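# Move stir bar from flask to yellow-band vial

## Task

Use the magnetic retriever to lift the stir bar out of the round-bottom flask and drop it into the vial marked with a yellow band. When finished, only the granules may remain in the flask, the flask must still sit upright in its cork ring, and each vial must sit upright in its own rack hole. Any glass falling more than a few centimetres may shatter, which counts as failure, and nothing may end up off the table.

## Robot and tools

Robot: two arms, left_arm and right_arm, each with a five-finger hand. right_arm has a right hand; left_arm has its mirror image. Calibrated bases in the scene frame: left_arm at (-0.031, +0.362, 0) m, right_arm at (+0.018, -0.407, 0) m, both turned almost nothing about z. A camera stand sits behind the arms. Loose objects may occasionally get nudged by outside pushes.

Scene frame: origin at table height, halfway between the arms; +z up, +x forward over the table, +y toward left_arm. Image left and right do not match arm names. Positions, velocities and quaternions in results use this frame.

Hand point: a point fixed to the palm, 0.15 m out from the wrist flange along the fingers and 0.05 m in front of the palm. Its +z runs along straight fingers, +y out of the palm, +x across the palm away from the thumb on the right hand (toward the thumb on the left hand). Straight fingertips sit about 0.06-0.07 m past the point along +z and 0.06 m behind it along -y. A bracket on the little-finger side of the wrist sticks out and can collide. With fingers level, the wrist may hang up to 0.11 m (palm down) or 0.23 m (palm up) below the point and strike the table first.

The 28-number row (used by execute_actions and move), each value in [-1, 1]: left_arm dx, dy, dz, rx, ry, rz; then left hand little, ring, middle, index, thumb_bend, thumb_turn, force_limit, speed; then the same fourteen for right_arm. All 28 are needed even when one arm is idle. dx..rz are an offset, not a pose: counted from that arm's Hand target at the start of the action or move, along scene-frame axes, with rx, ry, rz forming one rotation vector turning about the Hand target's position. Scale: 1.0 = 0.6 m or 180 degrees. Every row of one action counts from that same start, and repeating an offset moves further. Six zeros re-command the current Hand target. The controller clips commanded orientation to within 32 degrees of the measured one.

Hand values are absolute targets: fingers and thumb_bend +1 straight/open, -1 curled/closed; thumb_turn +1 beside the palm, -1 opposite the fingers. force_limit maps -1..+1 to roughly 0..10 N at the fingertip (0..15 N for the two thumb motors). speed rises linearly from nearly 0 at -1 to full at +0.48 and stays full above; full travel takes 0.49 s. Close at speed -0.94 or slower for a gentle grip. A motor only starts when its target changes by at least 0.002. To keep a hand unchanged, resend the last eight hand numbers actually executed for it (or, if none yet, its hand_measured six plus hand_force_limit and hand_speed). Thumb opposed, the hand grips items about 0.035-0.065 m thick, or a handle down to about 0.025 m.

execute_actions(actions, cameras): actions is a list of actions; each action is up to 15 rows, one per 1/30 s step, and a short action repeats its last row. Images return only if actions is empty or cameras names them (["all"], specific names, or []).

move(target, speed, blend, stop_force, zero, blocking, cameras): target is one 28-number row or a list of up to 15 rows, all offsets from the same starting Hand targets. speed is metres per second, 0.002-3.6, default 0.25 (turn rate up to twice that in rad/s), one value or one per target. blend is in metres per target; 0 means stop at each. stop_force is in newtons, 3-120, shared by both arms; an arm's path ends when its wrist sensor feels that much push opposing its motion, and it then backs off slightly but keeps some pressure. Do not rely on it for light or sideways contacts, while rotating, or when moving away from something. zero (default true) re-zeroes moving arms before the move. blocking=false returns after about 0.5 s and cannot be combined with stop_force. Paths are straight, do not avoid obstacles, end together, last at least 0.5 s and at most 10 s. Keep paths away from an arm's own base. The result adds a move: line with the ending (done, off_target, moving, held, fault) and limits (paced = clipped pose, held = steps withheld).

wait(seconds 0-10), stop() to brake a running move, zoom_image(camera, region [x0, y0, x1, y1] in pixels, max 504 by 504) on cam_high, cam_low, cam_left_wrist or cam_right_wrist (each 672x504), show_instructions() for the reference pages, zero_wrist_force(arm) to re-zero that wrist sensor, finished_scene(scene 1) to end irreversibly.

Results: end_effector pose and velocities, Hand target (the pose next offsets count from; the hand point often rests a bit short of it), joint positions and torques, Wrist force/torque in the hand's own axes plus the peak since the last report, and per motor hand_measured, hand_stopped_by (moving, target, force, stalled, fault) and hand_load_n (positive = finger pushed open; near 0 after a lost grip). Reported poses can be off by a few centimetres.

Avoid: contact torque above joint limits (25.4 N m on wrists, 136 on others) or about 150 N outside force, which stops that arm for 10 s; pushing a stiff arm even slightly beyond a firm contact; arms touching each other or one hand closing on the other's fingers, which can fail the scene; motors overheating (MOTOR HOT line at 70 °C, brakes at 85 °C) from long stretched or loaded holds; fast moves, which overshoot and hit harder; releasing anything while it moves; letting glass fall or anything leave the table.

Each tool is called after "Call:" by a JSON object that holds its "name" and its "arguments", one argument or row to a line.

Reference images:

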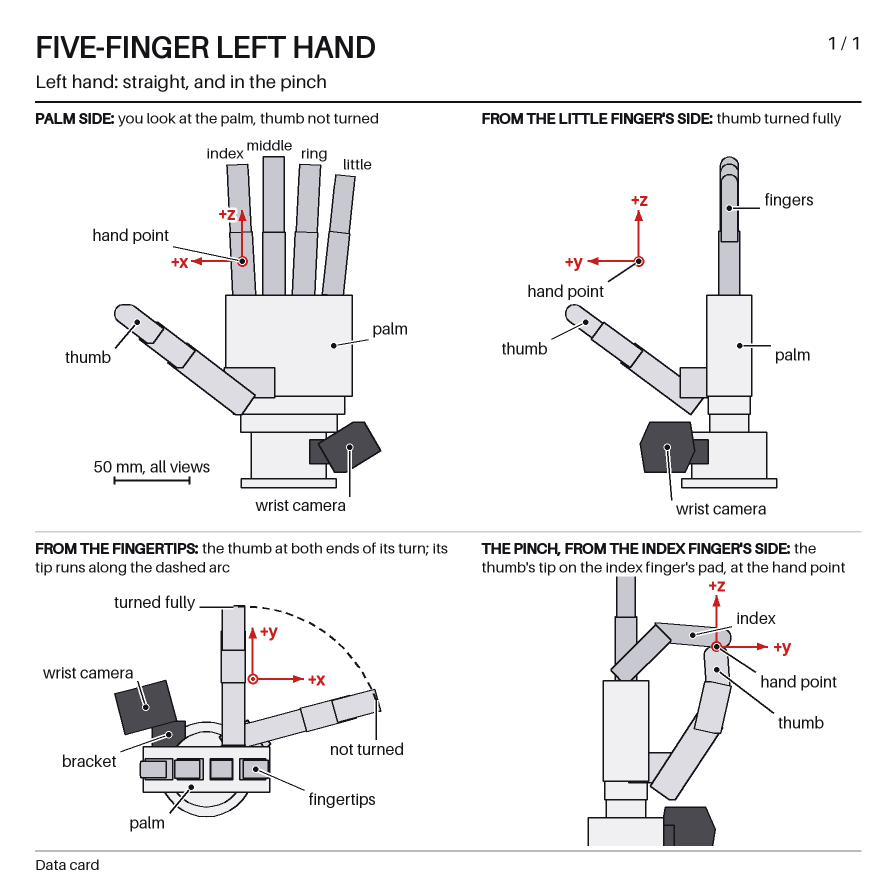

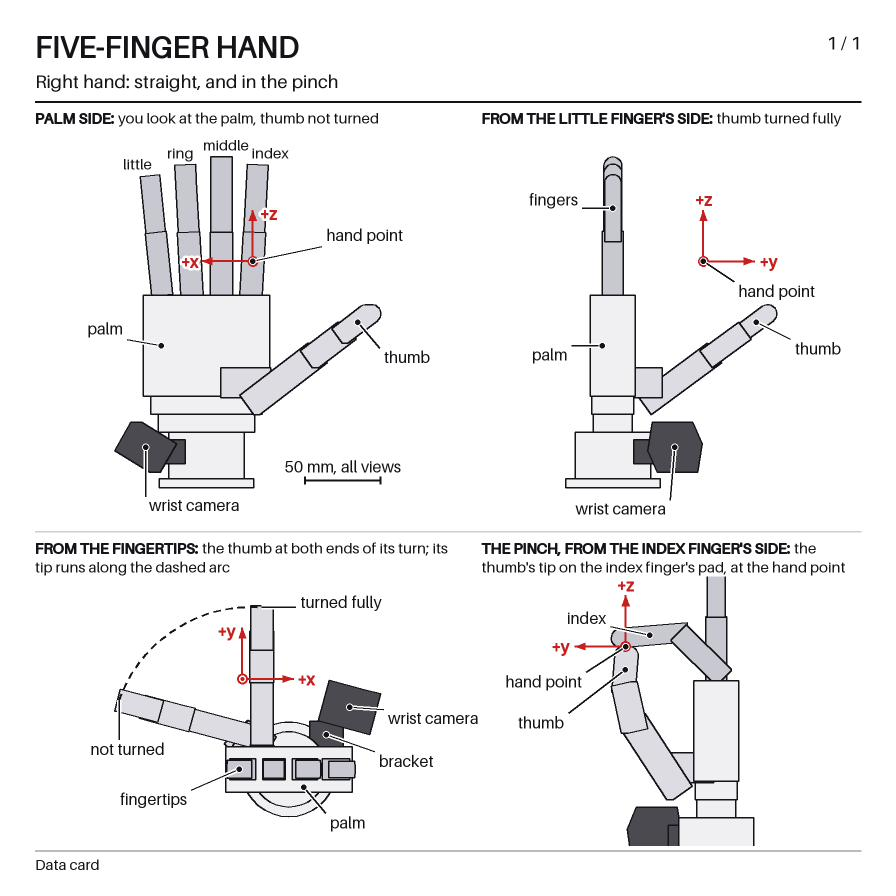

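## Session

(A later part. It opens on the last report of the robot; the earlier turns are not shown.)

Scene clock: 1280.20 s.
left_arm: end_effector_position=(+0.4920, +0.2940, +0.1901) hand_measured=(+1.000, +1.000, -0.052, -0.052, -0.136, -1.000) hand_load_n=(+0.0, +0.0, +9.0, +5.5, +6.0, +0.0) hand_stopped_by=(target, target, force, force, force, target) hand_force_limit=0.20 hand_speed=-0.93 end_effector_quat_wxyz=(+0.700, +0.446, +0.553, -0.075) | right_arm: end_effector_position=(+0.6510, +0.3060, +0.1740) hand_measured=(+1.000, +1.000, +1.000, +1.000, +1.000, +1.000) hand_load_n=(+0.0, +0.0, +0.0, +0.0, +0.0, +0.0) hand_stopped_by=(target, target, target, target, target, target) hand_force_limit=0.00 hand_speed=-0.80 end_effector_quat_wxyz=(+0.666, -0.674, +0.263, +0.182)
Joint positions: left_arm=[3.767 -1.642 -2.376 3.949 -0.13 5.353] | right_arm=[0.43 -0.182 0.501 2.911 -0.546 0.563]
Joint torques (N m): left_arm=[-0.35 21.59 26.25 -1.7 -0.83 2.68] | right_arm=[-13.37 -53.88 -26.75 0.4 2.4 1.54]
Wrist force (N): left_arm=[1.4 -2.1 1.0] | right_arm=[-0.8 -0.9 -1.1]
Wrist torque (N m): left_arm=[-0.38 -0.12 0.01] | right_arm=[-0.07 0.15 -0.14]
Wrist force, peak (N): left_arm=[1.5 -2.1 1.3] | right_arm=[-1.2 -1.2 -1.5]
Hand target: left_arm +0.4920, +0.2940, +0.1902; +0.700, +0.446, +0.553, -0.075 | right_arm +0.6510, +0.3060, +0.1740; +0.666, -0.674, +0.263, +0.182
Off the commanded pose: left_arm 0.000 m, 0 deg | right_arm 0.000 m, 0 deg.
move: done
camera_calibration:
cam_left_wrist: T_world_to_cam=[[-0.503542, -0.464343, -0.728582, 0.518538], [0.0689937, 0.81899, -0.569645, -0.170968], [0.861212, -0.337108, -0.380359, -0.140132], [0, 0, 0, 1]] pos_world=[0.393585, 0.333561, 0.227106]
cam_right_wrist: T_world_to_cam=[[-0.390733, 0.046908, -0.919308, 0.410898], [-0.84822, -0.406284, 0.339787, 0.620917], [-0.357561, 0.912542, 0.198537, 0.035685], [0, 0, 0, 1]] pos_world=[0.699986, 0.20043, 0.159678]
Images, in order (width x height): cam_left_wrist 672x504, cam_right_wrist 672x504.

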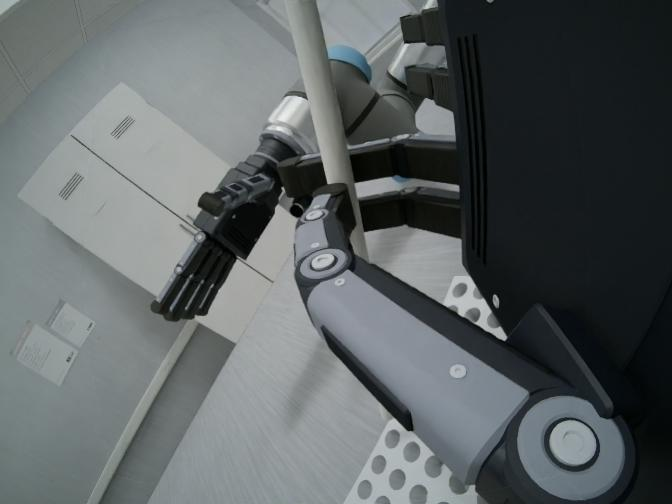

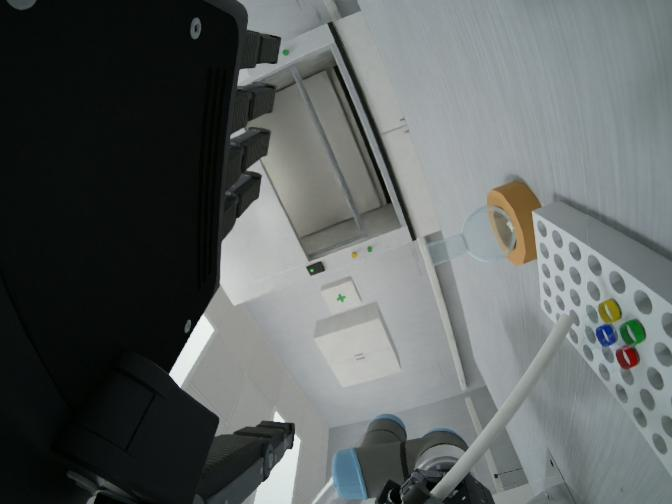

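Call:
{"name": "move", "arguments": {
  "target": [0,0,0.0667,0,0,0,1,1,-0.45,-0.45,-0.2,-1,0.2,-0.93,0,0,0,0,0,0,1,1,1,1,1,1,0,-0.8],
  "speed": 0.04,
  "cameras": ["all"]
}}

Call:
{"name": "zoom_image", "arguments": {
  "camera": "cam_right_wrist",
  "region": [510, 310, 560, 360]
}}

Call:
{"name": "zoom_image", "arguments": {
  "camera": "cam_right_wrist",
  "region": [560, 280, 630, 350]
}}

Call:
{"name": "zoom_image", "arguments": {
  "camera": "cam_left_wrist",
  "region": [366, 390, 426, 450]
}}

Scene clock: 1287.37 s.
left_arm: end_effector_position=(+0.4920, +0.2940, +0.2302) hand_measured=(+1.000, +1.000, -0.052, -0.052, -0.136, -1.000) hand_load_n=(+0.0, +0.0, +9.0, +5.5, +6.0, +0.0) hand_stopped_by=(target, target, force, force, force, target) hand_force_limit=0.20 hand_speed=-0.93 end_effector_quat_wxyz=(+0.700, +0.446, +0.553, -0.075) | right_arm: end_effector_position=(+0.6510, +0.3060, +0.1740) hand_measured=(+1.000, +1.000, +1.000, +1.000, +1.000, +1.000) hand_load_n=(+0.0, +0.0, +0.0, +0.0, +0.0, -0.5) hand_stopped_by=(target, target, target, target, target, target) hand_force_limit=0.00 hand_speed=-0.80 end_effector_quat_wxyz=(+0.666, -0.674, +0.263, +0.182)
Joint positions: left_arm=[3.767 -1.546 -2.328 3.807 -0.13 5.352] | right_arm=[0.43 -0.182 0.501 2.911 -0.546 0.563]
Joint torques (N m): left_arm=[9.79 6.15 29.15 -1.22 2.82 2.45] | right_arm=[-13.18 -54.4 -26.27 0.4 2.34 1.74]
Wrist force (N): left_arm=[1.0 -1.8 1.2] | right_arm=[-0.7 -0.9 -1.5]
Wrist torque (N m): left_arm=[-0.38 -0.12 -0.02] | right_arm=[-0.04 0.12 -0.12]
Wrist force, peak (N): left_arm=[1.5 -2.2 1.1] | right_arm=[-1.0 -1.3 -1.6]
Hand target: left_arm +0.4920, +0.2940, +0.2302; +0.700, +0.446, +0.553, -0.075 | right_arm +0.6510, +0.3060, +0.1740; +0.666, -0.674, +0.263, +0.182
Off the commanded pose: left_arm 0.000 m, 0 deg | right_arm 0.000 m, 0 deg.
move: done
camera_calibration:
cam_left_wrist: T_world_to_cam=[[-0.503437, -0.464403, -0.728616, 0.547789], [0.0690257, 0.818963, -0.56968, -0.148201], [0.86127, -0.337091, -0.38024, -0.124906], [0, 0, 0, 1]] pos_world=[0.393585, 0.333661, 0.267206]
cam_right_wrist: T_world_to_cam=[[-0.390733, 0.046908, -0.919308, 0.410898], [-0.84822, -0.406284, 0.339787, 0.620917], [-0.357561, 0.912542, 0.198537, 0.035685], [0, 0, 0, 1]] pos_world=[0.699986, 0.20043, 0.159678]

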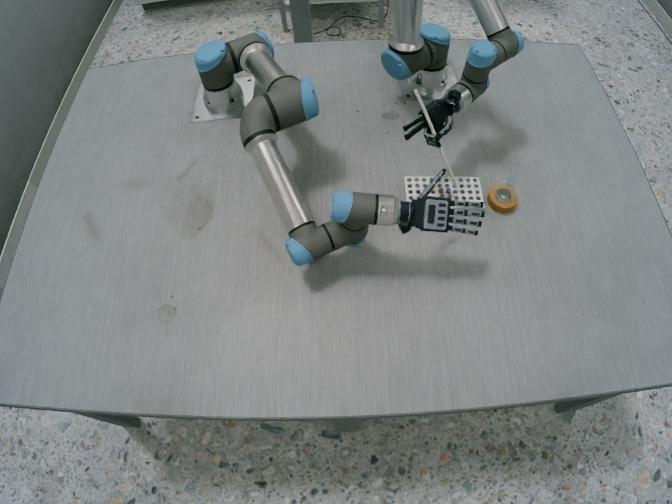

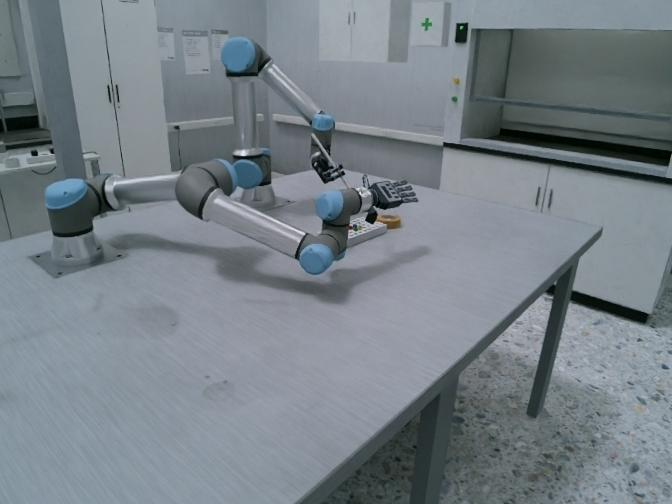

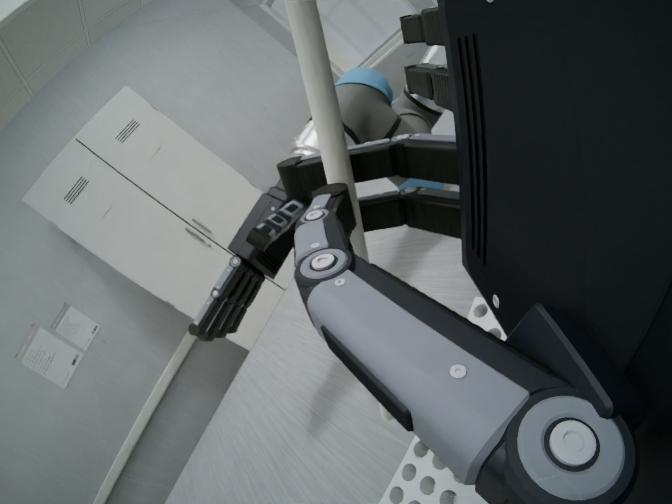

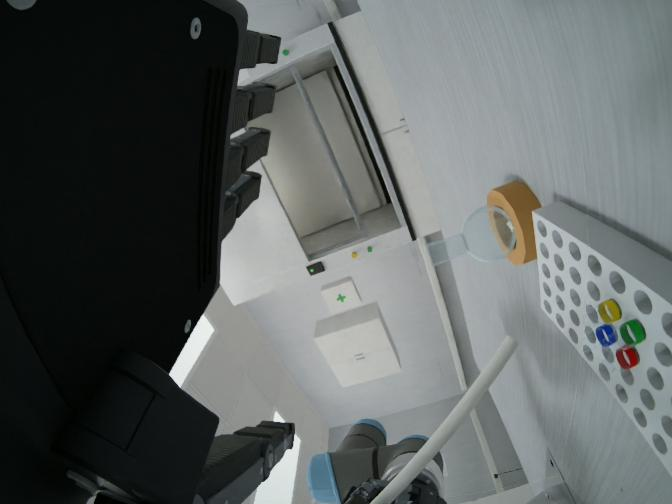

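Scaled by 10.080 from the camera's 672x504 image, which has a finer 960x720 frame.

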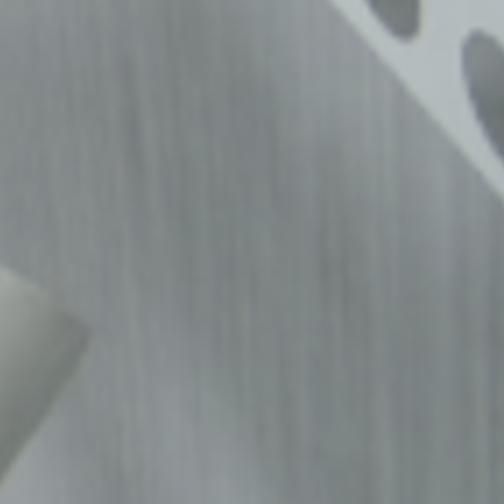

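Scaled by 7.200 from the camera's 672x504 image, which has a finer 960x720 frame.

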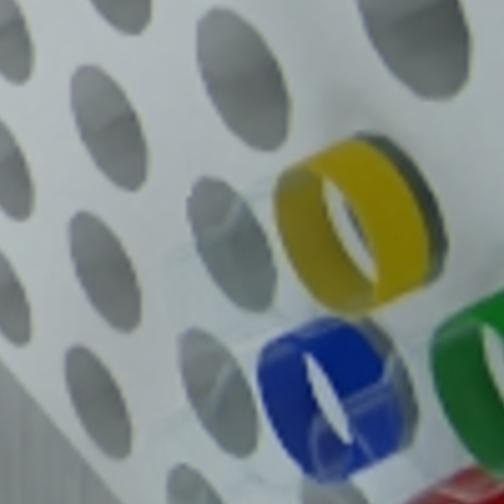

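Scaled by 8.400 from the camera's 672x504 image, which has a finer 960x720 frame.

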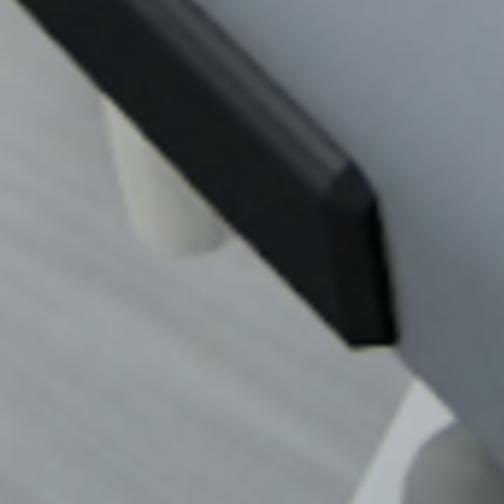

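Call:
{"name": "move", "arguments": {
  "target": [0.0133,-0.04,0.05,0,0,0.3056,1,1,-0.45,-0.45,-0.2,-1,0.2,-0.93,0,-0.3,0.05,0,0,0,1,1,1,1,1,1,0,-0.8],
  "speed": 0.08,
  "cameras": []
}}

Call:
{"name": "move", "arguments": {
  "target": [0.05,0.0633,0,-0.1913,-0.0337,0.0016,1,1,-0.45,-0.45,-0.2,-1,0.2,-0.93,0,0,0,0,0,0,1,1,1,1,1,1,0,-0.8],
  "speed": 0.07,
  "cameras": ["all"]
}}

Call:
{"name": "zoom_image", "arguments": {
  "camera": "cam_left_wrist",
  "region": [280, 380, 400, 500]
}}

Scene clock: 1299.23 s.
left_arm: end_effector_position=(+0.5000, +0.2700, +0.2602) hand_measured=(+1.000, +1.000, -0.052, -0.052, -0.136, -1.000) hand_load_n=(+0.0, +0.0, +9.0, +5.5, +6.0, +0.0) hand_stopped_by=(target, target, force, force, force, target) hand_force_limit=0.20 hand_speed=-0.93 end_effector_quat_wxyz=(+0.655, +0.141, +0.696, +0.257) | right_arm: end_effector_position=(+0.6510, +0.1260, +0.2040) hand_measured=(+1.000, +1.000, +1.000, +1.000, +1.000, +1.000) hand_load_n=(+0.0, +0.0, +0.0, +0.0, +0.0, +0.0) hand_stopped_by=(target, target, target, target, target, target) hand_force_limit=0.00 hand_speed=-0.80 end_effector_quat_wxyz=(+0.666, -0.674, +0.263, +0.182)
Joint positions: left_arm=[2.895 -1.611 -2.163 3.764 -1.961 5.281] | right_arm=[0.204 -0.503 1.101 2.69 -0.321 0.5]
Joint torques (N m): left_arm=[-10.28 11.65 30.43 -0.17 -3.02 -2.12] | right_arm=[-14.23 -62.36 -10.55 -2.84 2.52 -1.69]
Wrist force (N): left_arm=[1.2 -1.6 1.0] | right_arm=[-0.7 -1.0 -1.9]
Wrist torque (N m): left_arm=[-0.34 -0.11 0.12] | right_arm=[-0.05 0.17 -0.04]
Wrist force, peak (N): left_arm=[1.3 -2.2 1.2] | right_arm=[-0.7 -1.0 -1.9]
Hand target: left_arm +0.5000, +0.2700, +0.2602; +0.655, +0.140, +0.696, +0.257 | right_arm +0.6510, +0.1260, +0.2040; +0.666, -0.674, +0.263, +0.182
Off the commanded pose: left_arm 0.000 m, 0 deg | right_arm 0.000 m, 0 deg.
move: done
No camera images: "cameras" was empty.

Scene clock: 1304.10 s.
left_arm: end_effector_position=(+0.5299, +0.3080, +0.2602) hand_measured=(+1.000, +1.000, -0.052, -0.052, -0.136, -1.000) hand_load_n=(+0.0, +0.0, +9.5, +5.5, +6.5, +0.5) hand_stopped_by=(target, target, force, force, force, target) hand_force_limit=0.20 hand_speed=-0.93 end_effector_quat_wxyz=(+0.702, -0.075, +0.706, +0.048) | right_arm: end_effector_position=(+0.6510, +0.1260, +0.2040) hand_measured=(+1.000, +1.000, +1.000, +1.000, +1.000, +1.000) hand_load_n=(+0.0, +0.0, -0.5, +0.0, +0.0, +0.0) hand_stopped_by=(target, target, target, target, target, target) hand_force_limit=0.00 hand_speed=-0.80 end_effector_quat_wxyz=(+0.666, -0.674, +0.263, +0.182)
Joint positions: left_arm=[3.045 -1.556 -2.098 3.645 -1.811 4.673] | right_arm=[0.204 -0.503 1.101 2.69 -0.321 0.5]
Joint torques (N m): left_arm=[9.52 24.03 31.92 -0.07 2.53 -1.9] | right_arm=[-13.63 -62.36 -9.94 0.22 2.47 -1.56]
Wrist force (N): left_arm=[0.6 -0.9 1.0] | right_arm=[-0.9 -1.0 -1.7]
Wrist torque (N m): left_arm=[-0.20 -0.03 0.04] | right_arm=[-0.05 0.19 -0.05]
Wrist force, peak (N): left_arm=[1.2 -2.0 1.0] | right_arm=[-1.1 -1.2 -1.8]
Hand target: left_arm +0.5300, +0.3080, +0.2602; +0.702, -0.075, +0.706, +0.048 | right_arm +0.6510, +0.1260, +0.2040; +0.666, -0.674, +0.263, +0.182
Off the commanded pose: left_arm 0.000 m, 0 deg | right_arm 0.000 m, 0 deg.
move: done
camera_calibration:
cam_left_wrist: T_world_to_cam=[[0.146847, -0.967664, -0.205091, 0.269372], [-0.556869, 0.0904864, -0.825657, 0.477498], [0.817516, 0.235454, -0.525575, -0.256871], [0, 0, 0, 1]] pos_world=[0.436344, 0.277936, 0.31449]
cam_right_wrist: T_world_to_cam=[[-0.390733, 0.046908, -0.919308, 0.446921], [-0.84822, -0.406284, 0.339787, 0.537592], [-0.357561, 0.912542, 0.198537, 0.193986], [0, 0, 0, 1]] pos_world=[0.699986, 0.0204302, 0.189678]

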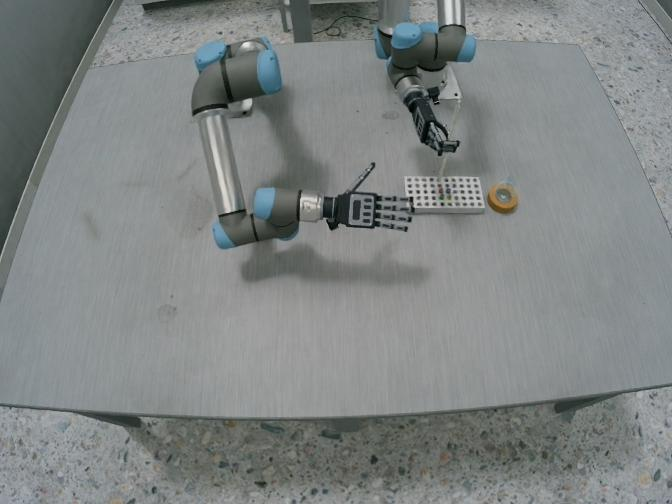

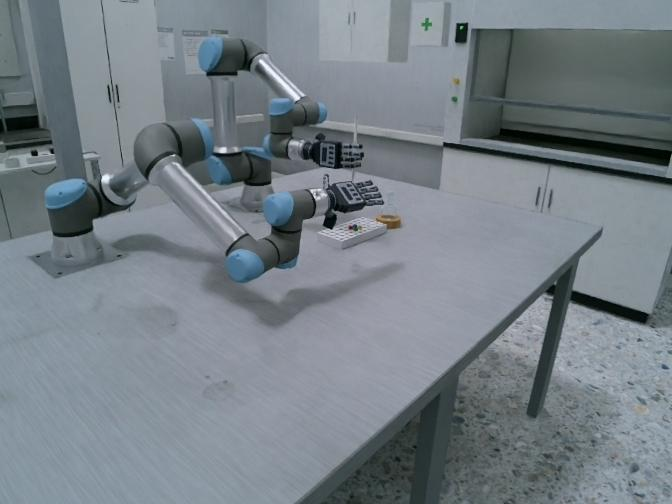

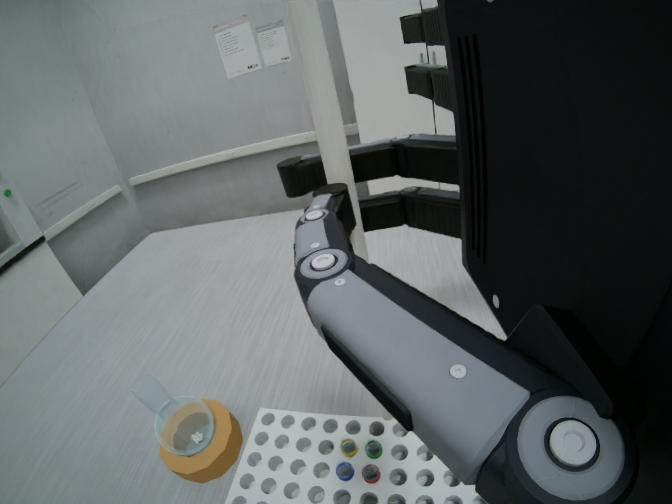

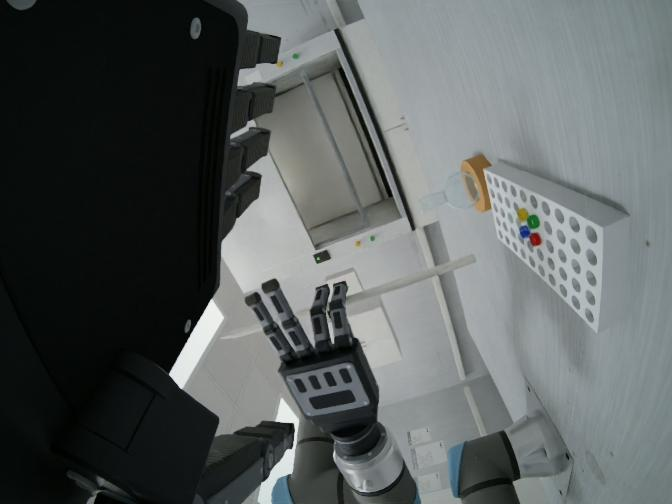

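Scaled by 4.200 from the camera's 672x504 image, which has a finer 960x720 frame.

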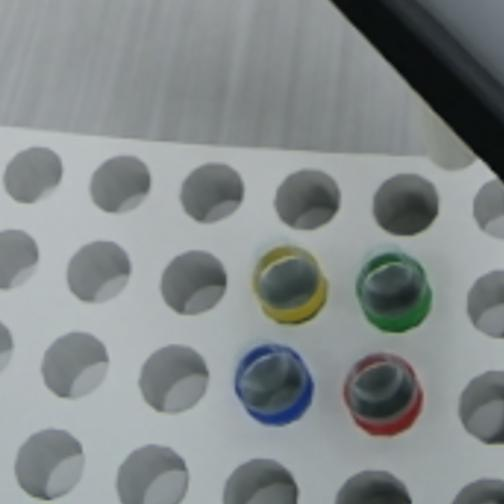

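Now I have a clear view of all four vials from above. Zoom in.

Call:
{"name": "zoom_image", "arguments": {
  "camera": "cam_left_wrist",
  "region": [336, 434, 362, 460]
}}

Call:
{"name": "zoom_image", "arguments": {
  "camera": "cam_left_wrist",
  "region": [360, 434, 386, 460]
}}

Call:
{"name": "zoom_image", "arguments": {
  "camera": "cam_left_wrist",
  "region": [332, 458, 358, 484]
}}

Call:
{"name": "zoom_image", "arguments": {
  "camera": "cam_left_wrist",
  "region": [358, 460, 384, 486]
}}

Call:
{"name": "zoom_image", "arguments": {
  "camera": "cam_left_wrist",
  "region": [375, 400, 400, 425]
}}

Scaled by 19.385 from the camera's 672x504 image, which has a finer 960x720 frame.

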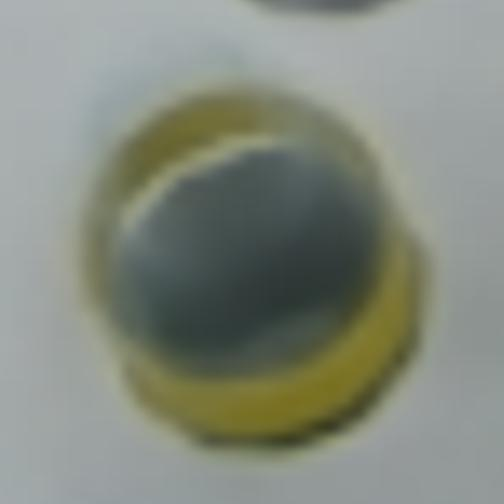

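Scaled by 19.385 from the camera's 672x504 image, which has a finer 960x720 frame.

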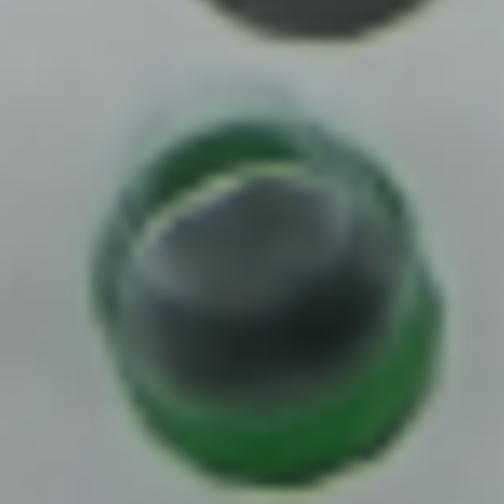

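Scaled by 19.385 from the camera's 672x504 image, which has a finer 960x720 frame.

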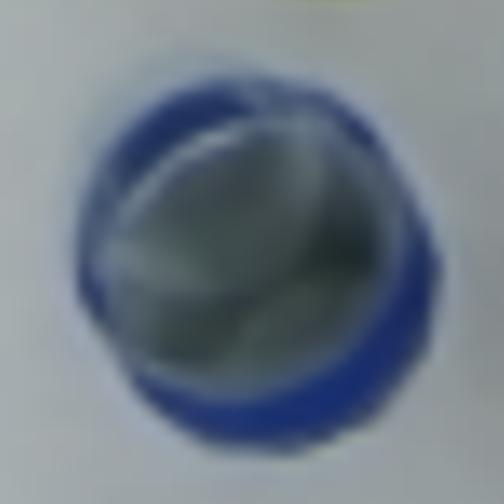

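Scaled by 19.385 from the camera's 672x504 image, which has a finer 960x720 frame.

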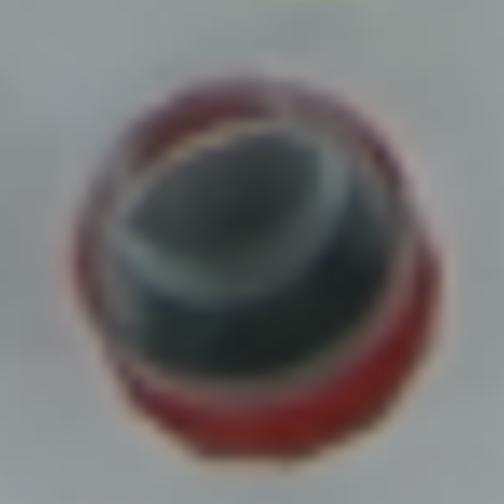

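Scaled by 20.160 from the camera's 672x504 image, which has a finer 960x720 frame.

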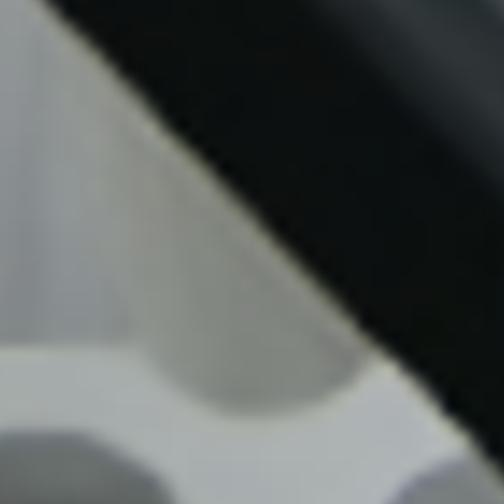

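Call:
{"name": "move", "arguments": {
  "target": [
    [0.0667,0.0117,0,0,0,0,1,1,-0.45,-0.45,-0.2,-1,0.2,-0.93,0,0,0,0,0,0,1,1,1,1,1,1,0,-0.8],
    [0.0667,0.0117,-0.075,0,0,0,1,1,-0.45,-0.45,-0.2,-1,0.2,-0.93,0,0,0,0,0,0,1,1,1,1,1,1,0,-0.8]
  ],
  "speed": 0.08,
  "cameras": ["cam_left_wrist"]
}}

Call:
{"name": "zoom_image", "arguments": {
  "camera": "cam_left_wrist",
  "region": [310, 420, 400, 504]
}}

Scene clock: 1311.83 s.
left_arm: end_effector_position=(+0.5700, +0.3150, +0.2153) hand_measured=(+1.000, +1.000, -0.052, -0.052, -0.136, -1.000) hand_load_n=(+0.0, +0.0, +9.5, +5.5, +6.0, +0.5) hand_stopped_by=(target, target, force, force, force, target) hand_force_limit=0.20 hand_speed=-0.93 end_effector_quat_wxyz=(+0.702, -0.075, +0.706, +0.048) | right_arm: end_effector_position=(+0.6510, +0.1260, +0.2040) hand_measured=(+1.000, +1.000, +1.000, +1.000, +1.000, +1.000) hand_load_n=(+0.0, +0.0, +0.0, +0.0, +0.0, -0.5) hand_stopped_by=(target, target, target, target, target, target) hand_force_limit=0.00 hand_speed=-0.80 end_effector_quat_wxyz=(+0.666, -0.674, +0.263, +0.182)
Joint positions: left_arm=[3.071 -1.705 -2.075 3.77 -1.785 4.673] | right_arm=[0.204 -0.503 1.101 2.69 -0.321 0.5]
Joint torques (N m): left_arm=[10.2 14.42 3.51 3.35 2.76 2.44] | right_arm=[-13.97 -62.86 -10.77 0.33 2.4 -1.42]
Wrist force (N): left_arm=[0.7 -0.8 0.9] | right_arm=[-0.8 -1.0 -1.8]
Wrist torque (N m): left_arm=[-0.20 -0.06 0.04] | right_arm=[-0.05 0.18 -0.05]
Wrist force, peak (N): left_arm=[0.9 -1.1 1.1] | right_arm=[-0.8 -1.1 -1.9]
Hand target: left_arm +0.5700, +0.3150, +0.2152; +0.702, -0.075, +0.706, +0.048 | right_arm +0.6510, +0.1260, +0.2040; +0.666, -0.674, +0.263, +0.182
Off the commanded pose: left_arm 0.000 m, 0 deg | right_arm 0.000 m, 0 deg.
move: done
camera_calibration:
cam_left_wrist: T_world_to_cam=[[0.14678, -0.967732, -0.204819, 0.261138], [-0.556894, 0.0902834, -0.825662, 0.462129], [0.817511, 0.235253, -0.525673, -0.314756], [0, 0, 0, 1]] pos_world=[0.476344, 0.285036, 0.26959]
Images, in order (width x height): cam_left_wrist 672x504.

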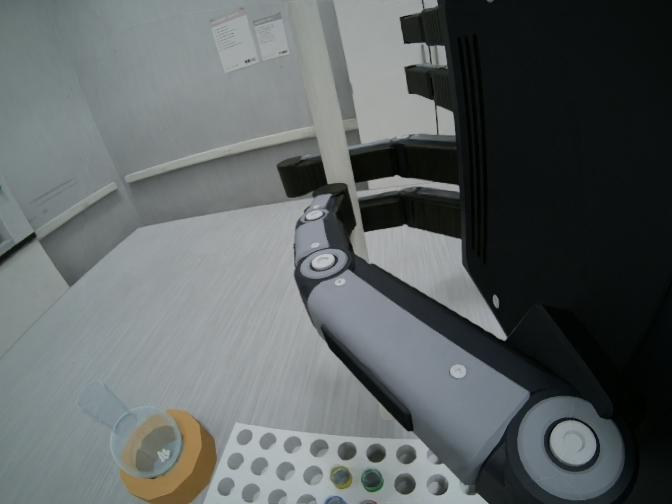

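Scaled by 5.600 from the camera's 672x504 image, which has a finer 960x720 frame.

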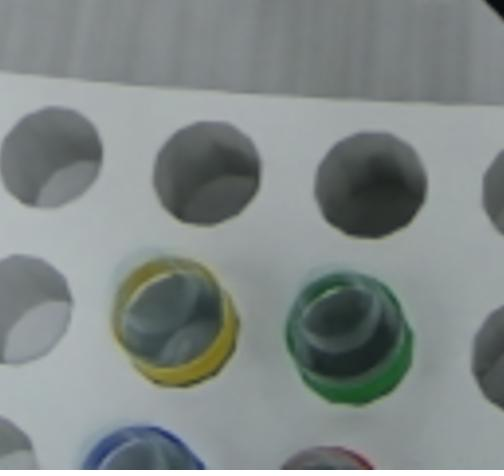

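Call:
{"name": "zoom_image", "arguments": {
  "camera": "cam_left_wrist",
  "region": [326, 462, 356, 492]
}}

Call:
{"name": "zoom_image", "arguments": {
  "camera": "cam_left_wrist",
  "region": [357, 464, 387, 494]
}}

Call:
{"name": "zoom_image", "arguments": {
  "camera": "cam_left_wrist",
  "region": [330, 466, 352, 488]
}}

Scaled by 16.800 from the camera's 672x504 image, which has a finer 960x720 frame.

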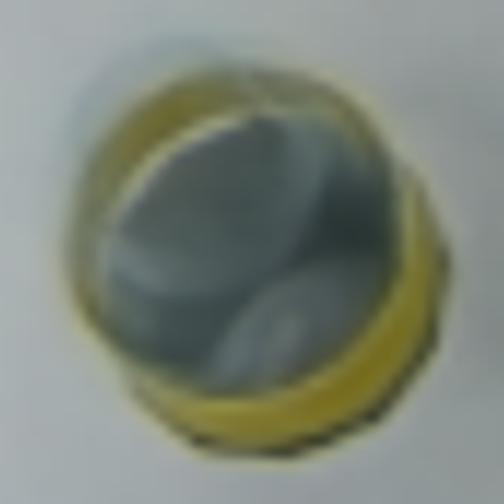

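Scaled by 16.800 from the camera's 672x504 image, which has a finer 960x720 frame.

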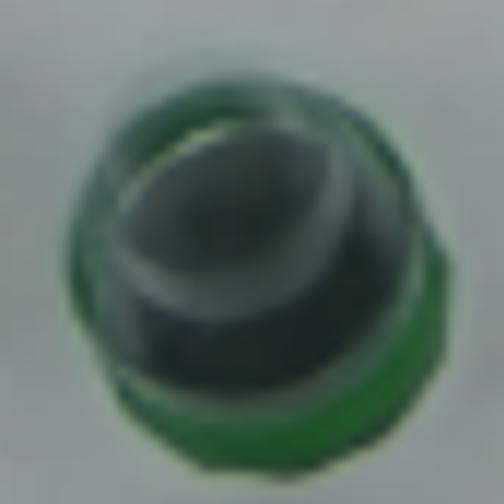

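Scaled by 22.909 from the camera's 672x504 image, which has a finer 960x720 frame.

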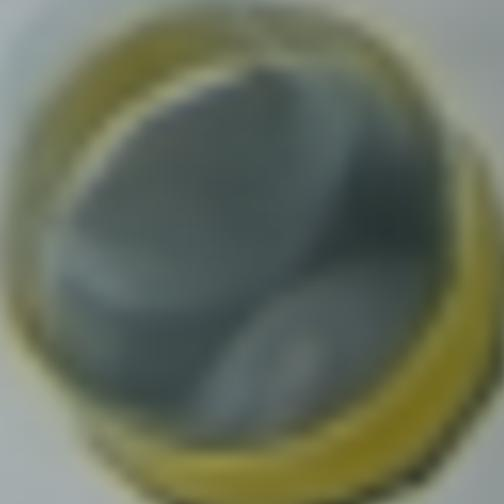

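Call:
{"name": "zoom_image", "arguments": {
  "camera": "cam_left_wrist",
  "region": [300, 430, 340, 504]
}}

Call:
{"name": "zoom_image", "arguments": {
  "camera": "cam_left_wrist",
  "region": [330, 430, 372, 470]
}}

Call:
{"name": "zoom_image", "arguments": {
  "camera": "cam_left_wrist",
  "region": [225, 420, 305, 504]
}}

Scaled by 6.811 from the camera's 672x504 image, which has a finer 960x720 frame.

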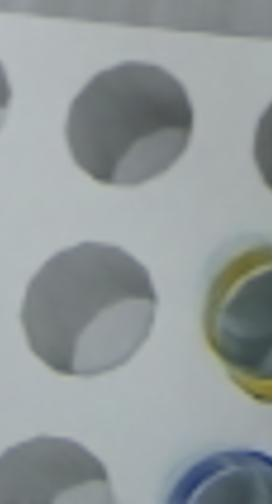

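Scaled by 12.000 from the camera's 672x504 image, which has a finer 960x720 frame.

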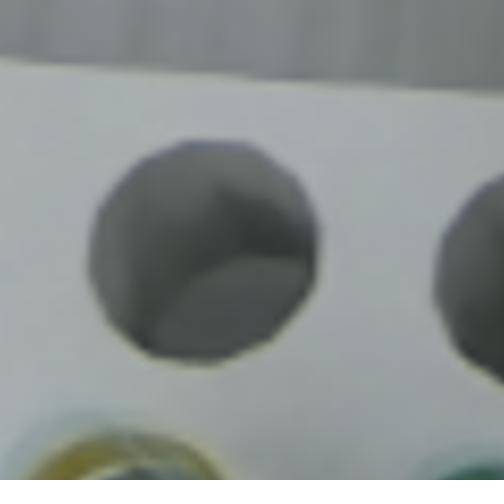

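Scaled by 6.000 from the camera's 672x504 image, which has a finer 960x720 frame.

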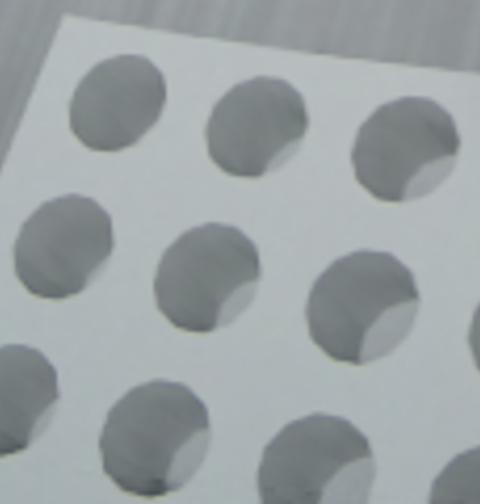

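Call:
{"name": "move", "arguments": {
  "target": [
    [0,0,0.14,0,0,0,1,1,-0.45,-0.45,-0.2,-1,0.2,-0.93,0,0,0,0,0,0,1,1,1,1,1,1,0,-0.8],
    [-0.5333,0.3333,0.2333,0,0,0,1,1,-0.45,-0.45,-0.2,-1,0.2,-0.93,0,0,0,0,0,0,1,1,1,1,1,1,0,-0.8]
  ],
  "speed": 0.12,
  "blend": [0.03,0],
  "cameras": []
}}

Call:
{"name": "move", "arguments": {
  "target": [0,0,0,0,0,0,1,1,-0.45,-0.45,-0.2,-1,0.2,-0.93,-0.155,0.2,0.1167,0,0,0,1,1,1,1,1,1,0,-0.8],
  "speed": 0.12,
  "cameras": ["cam_high"]
}}

Scene clock: 1339.10 s.
left_arm: end_effector_position=(+0.2516, +0.5145, +0.3552) hand_measured=(+1.000, +1.000, -0.052, -0.052, -0.136, -1.000) hand_load_n=(+0.0, +0.0, +9.5, +5.5, +6.0, +0.5) hand_stopped_by=(target, target, force, force, force, target) hand_force_limit=0.20 hand_speed=-0.93 end_effector_quat_wxyz=(+0.638, -0.228, +0.699, +0.228) | right_arm: end_effector_position=(+0.6510, +0.1260, +0.2040) hand_measured=(+1.000, +1.000, +1.000, +1.000, +1.000, +1.000) hand_load_n=(+0.0, -0.5, -0.5, +0.0, +0.0, +0.0) hand_stopped_by=(target, target, target, target, target, target) hand_force_limit=0.00 hand_speed=-0.80 end_effector_quat_wxyz=(+0.666, -0.674, +0.263, +0.182)
Joint positions: left_arm=[4.336 -0.54 -2.284 2.727 -1.007 4.793] | right_arm=[0.204 -0.503 1.101 2.69 -0.321 0.5]
Joint torques (N m): left_arm=[-10.29 -22.03 34.16 2.87 -2.69 -2.03] | right_arm=[-12.95 -62.19 -9.92 0.4 2.46 -1.25]
Wrist force (N): left_arm=[1.1 -1.0 1.1] | right_arm=[-0.7 -1.1 -1.6]
Wrist torque (N m): left_arm=[-0.22 -0.09 -0.03] | right_arm=[-0.07 0.16 -0.04]
Wrist force, peak (N): left_arm=[1.6 -0.9 1.3] | right_arm=[-0.9 -1.4 -1.8]
Hand target: left_arm +0.2500, +0.5150, +0.3552; +0.702, -0.075, +0.706, +0.048 | right_arm +0.6510, +0.1260, +0.2040; +0.666, -0.674, +0.263, +0.182
Off the commanded pose: left_arm 0.002 m, 28 deg | right_arm 0.000 m, 0 deg.
move: off_target (left_arm)
No camera images: "cameras" was empty.

Scene clock: 1341.07 s.
left_arm: end_effector_position=(+0.2516, +0.5145, +0.3552) hand_measured=(+1.000, +1.000, -0.052, -0.052, -0.136, -1.000) hand_load_n=(+0.0, +0.0, +9.0, +5.5, +6.0, +1.0) hand_stopped_by=(target, target, force, force, force, target) hand_force_limit=0.20 hand_speed=-0.93 end_effector_quat_wxyz=(+0.638, -0.228, +0.699, +0.228) | right_arm: end_effector_position=(+0.5581, +0.2458, +0.2739) hand_measured=(+1.000, +1.000, +1.000, +1.000, +1.000, +1.000) hand_load_n=(+0.0, +0.0, +0.0, +0.0, +0.0, +0.0) hand_stopped_by=(target, target, target, target, target, target) hand_force_limit=0.00 hand_speed=-0.80 end_effector_quat_wxyz=(+0.666, -0.674, +0.263, +0.182)
Joint positions: left_arm=[4.336 -0.54 -2.284 2.727 -1.007 4.793] | right_arm=[0.408 -0.641 1.178 2.697 -0.525 0.559]
Joint torques (N m): left_arm=[-9.75 -22.34 33.76 1.64 -2.6 -1.69] | right_arm=[13.62 -59.99 -25.01 0.86 -1.65 1.8]
Wrist force (N): left_arm=[1.0 -1.0 1.1] | right_arm=[-0.9 -1.4 -1.3]
Wrist torque (N m): left_arm=[-0.24 -0.08 -0.03] | right_arm=[-0.14 0.18 -0.15]
Wrist force, peak (N): left_arm=[1.5 -0.9 1.3] | right_arm=[-0.1 -1.2 -2.1]
Hand target: left_arm +0.2516, +0.5145, +0.3552; +0.638, -0.228, +0.699, +0.228 (not the last commanded pose) | right_arm +0.5580, +0.2460, +0.2740; +0.666, -0.674, +0.263, +0.182
Off the commanded pose: left_arm 0.002 m, 28 deg | right_arm 0.000 m, 0 deg.
move: off_target (left_arm)
Images, in order (width x height): cam_high 672x504.

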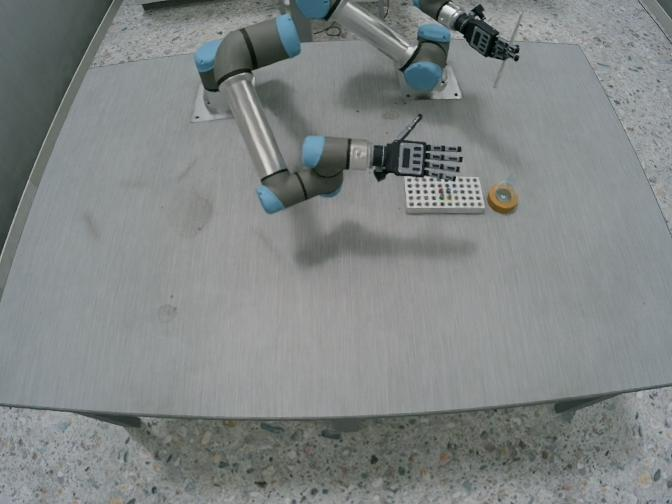

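Call:
{"name": "move", "arguments": {
  "target": [0,0,0,0,0,0,1,1,-0.45,-0.45,-0.2,-1,0.2,-0.93,-0.1105,0.2462,-0.0617,-0.1944,0,0,1,1,1,1,1,1,0,-0.8],
  "speed": 0.1,
  "cameras": ["cam_right_wrist", "cam_high"]
}}

Scene clock: 1345.83 s.
left_arm: end_effector_position=(+0.2516, +0.5145, +0.3552) hand_measured=(+1.000, +1.000, -0.052, -0.052, -0.136, -1.000) hand_load_n=(+0.0, +0.0, +9.5, +5.5, +6.0, +0.5) hand_stopped_by=(target, target, force, force, force, target) hand_force_limit=0.20 hand_speed=-0.93 end_effector_quat_wxyz=(+0.638, -0.228, +0.699, +0.228) | right_arm: end_effector_position=(+0.4917, +0.3937, +0.2370) hand_measured=(+1.000, +1.000, +1.000, +1.000, +1.000, +1.000) hand_load_n=(+0.0, +0.0, -0.5, +0.0, +0.0, -0.5) hand_stopped_by=(target, target, target, target, target, target) hand_force_limit=0.00 hand_speed=-0.80 end_effector_quat_wxyz=(-0.433, +0.843, -0.306, -0.094)
Joint positions: left_arm=[4.336 -0.54 -2.284 2.727 -1.007 4.793] | right_arm=[0.707 -0.671 0.877 3.73 -1.018 0.071]
Joint torques (N m): left_arm=[-10.22 -22.03 33.44 1.11 -2.61 -1.24] | right_arm=[14 -46.91 -30.42 -0.8 -1.34 -1.56]
Wrist force (N): left_arm=[0.9 -1.0 1.3] | right_arm=[-1.7 -0.3 -1.8]
Wrist torque (N m): left_arm=[-0.25 -0.06 -0.04] | right_arm=[0.04 0.20 -0.11]
Wrist force, peak (N): left_arm=[1.4 -1.1 1.2] | right_arm=[-1.7 -0.6 -2.1]
Hand target: left_arm +0.2516, +0.5145, +0.3552; +0.638, -0.228, +0.699, +0.228 | right_arm +0.4917, +0.3937, +0.2370; -0.433, +0.843, -0.306, -0.094
Off the commanded pose: left_arm 0.000 m, 0 deg | right_arm 0.000 m, 0 deg.
move: done
camera_calibration:
cam_right_wrist: T_world_to_cam=[[-0.390718, -0.488668, -0.780092, 0.580308], [-0.848224, -0.138061, 0.511327, 0.353778], [-0.357569, 0.861477, -0.360557, 0.0387773], [0, 0, 0, 1]] pos_world=[0.540686, 0.299015, 0.285778]
Images, in order (width x height): cam_high 672x504, cam_right_wrist 672x504.

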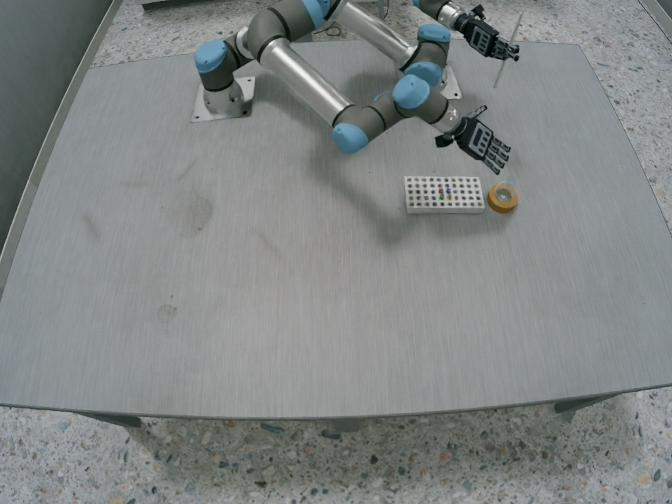

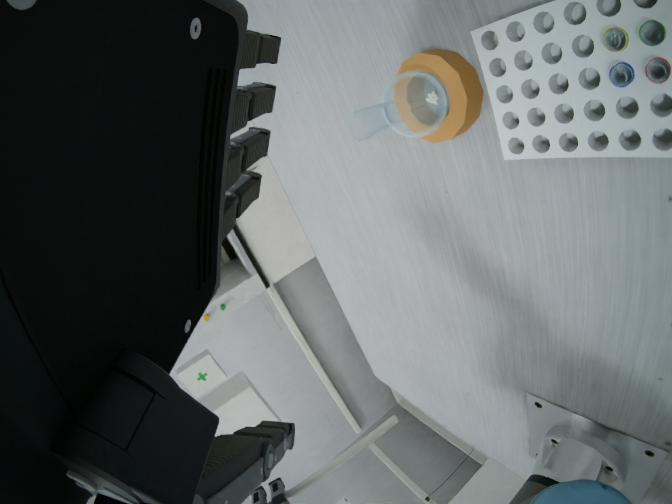

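Great steep view. Zoom in on the vials.

Call:
{"name": "zoom_image", "arguments": {
  "camera": "cam_right_wrist",
  "region": [596, 20, 636, 60]
}}

Call:
{"name": "zoom_image", "arguments": {
  "camera": "cam_right_wrist",
  "region": [600, 50, 640, 90]
}}

Call:
{"name": "zoom_image", "arguments": {
  "camera": "cam_right_wrist",
  "region": [632, 10, 672, 90]
}}

Call:
{"name": "zoom_image", "arguments": {
  "camera": "cam_right_wrist",
  "region": [400, 60, 470, 130]
}}

Scaled by 12.600 from the camera's 672x504 image, which has a finer 960x720 frame.

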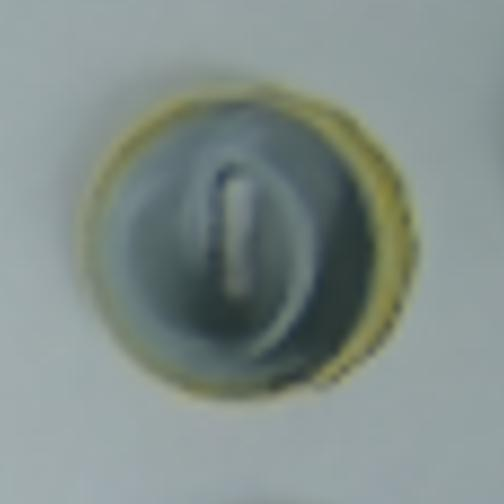

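Scaled by 12.600 from the camera's 672x504 image, which has a finer 960x720 frame.

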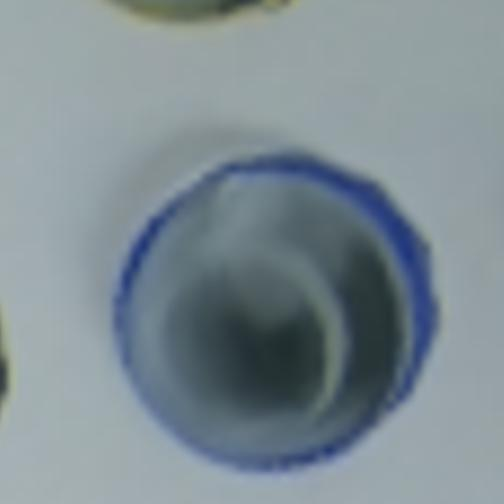

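Scaled by 6.300 from the camera's 672x504 image, which has a finer 960x720 frame.

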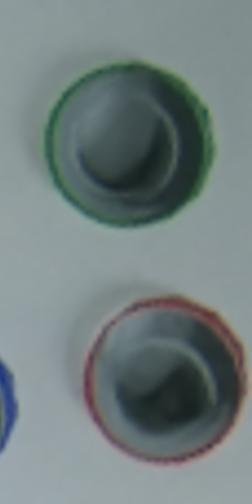

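Scaled by 7.200 from the camera's 672x504 image, which has a finer 960x720 frame.

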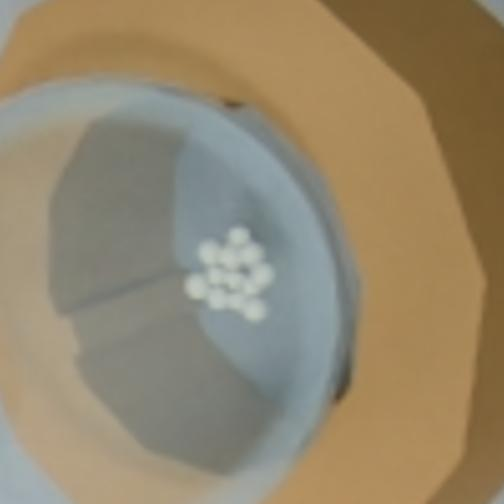

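Call:
{"name": "zoom_image", "arguments": {
  "camera": "cam_right_wrist",
  "region": [603, 26, 629, 52]
}}

Call:
{"name": "zoom_image", "arguments": {
  "camera": "cam_right_wrist",
  "region": [350, 40, 490, 150]
}}

Call:
{"name": "zoom_image", "arguments": {
  "camera": "cam_right_wrist",
  "region": [470, 0, 672, 170]
}}

Scaled by 19.385 from the camera's 672x504 image, which has a finer 960x720 frame.

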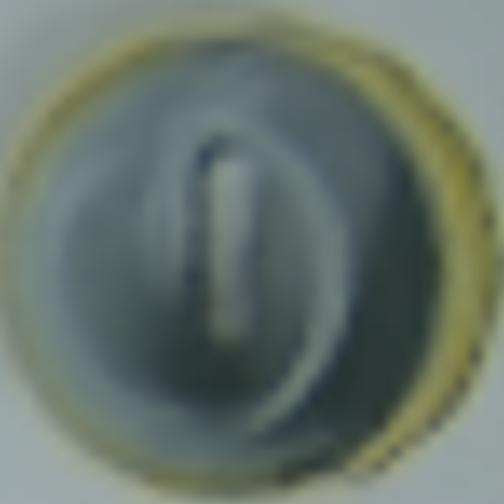

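Scaled by 3.600 from the camera's 672x504 image, which has a finer 960x720 frame.

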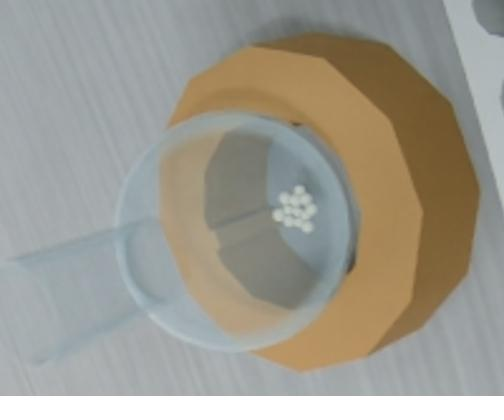

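Scaled by 2.495 from the camera's 672x504 image, which has a finer 960x720 frame.

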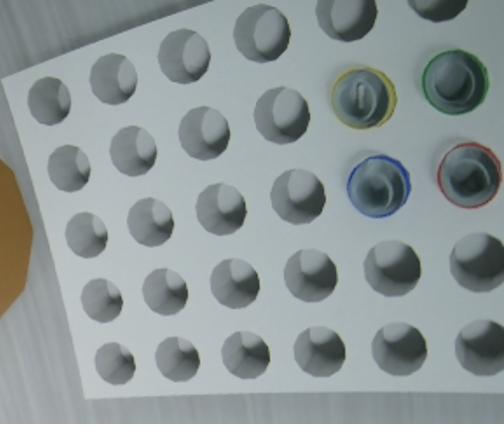

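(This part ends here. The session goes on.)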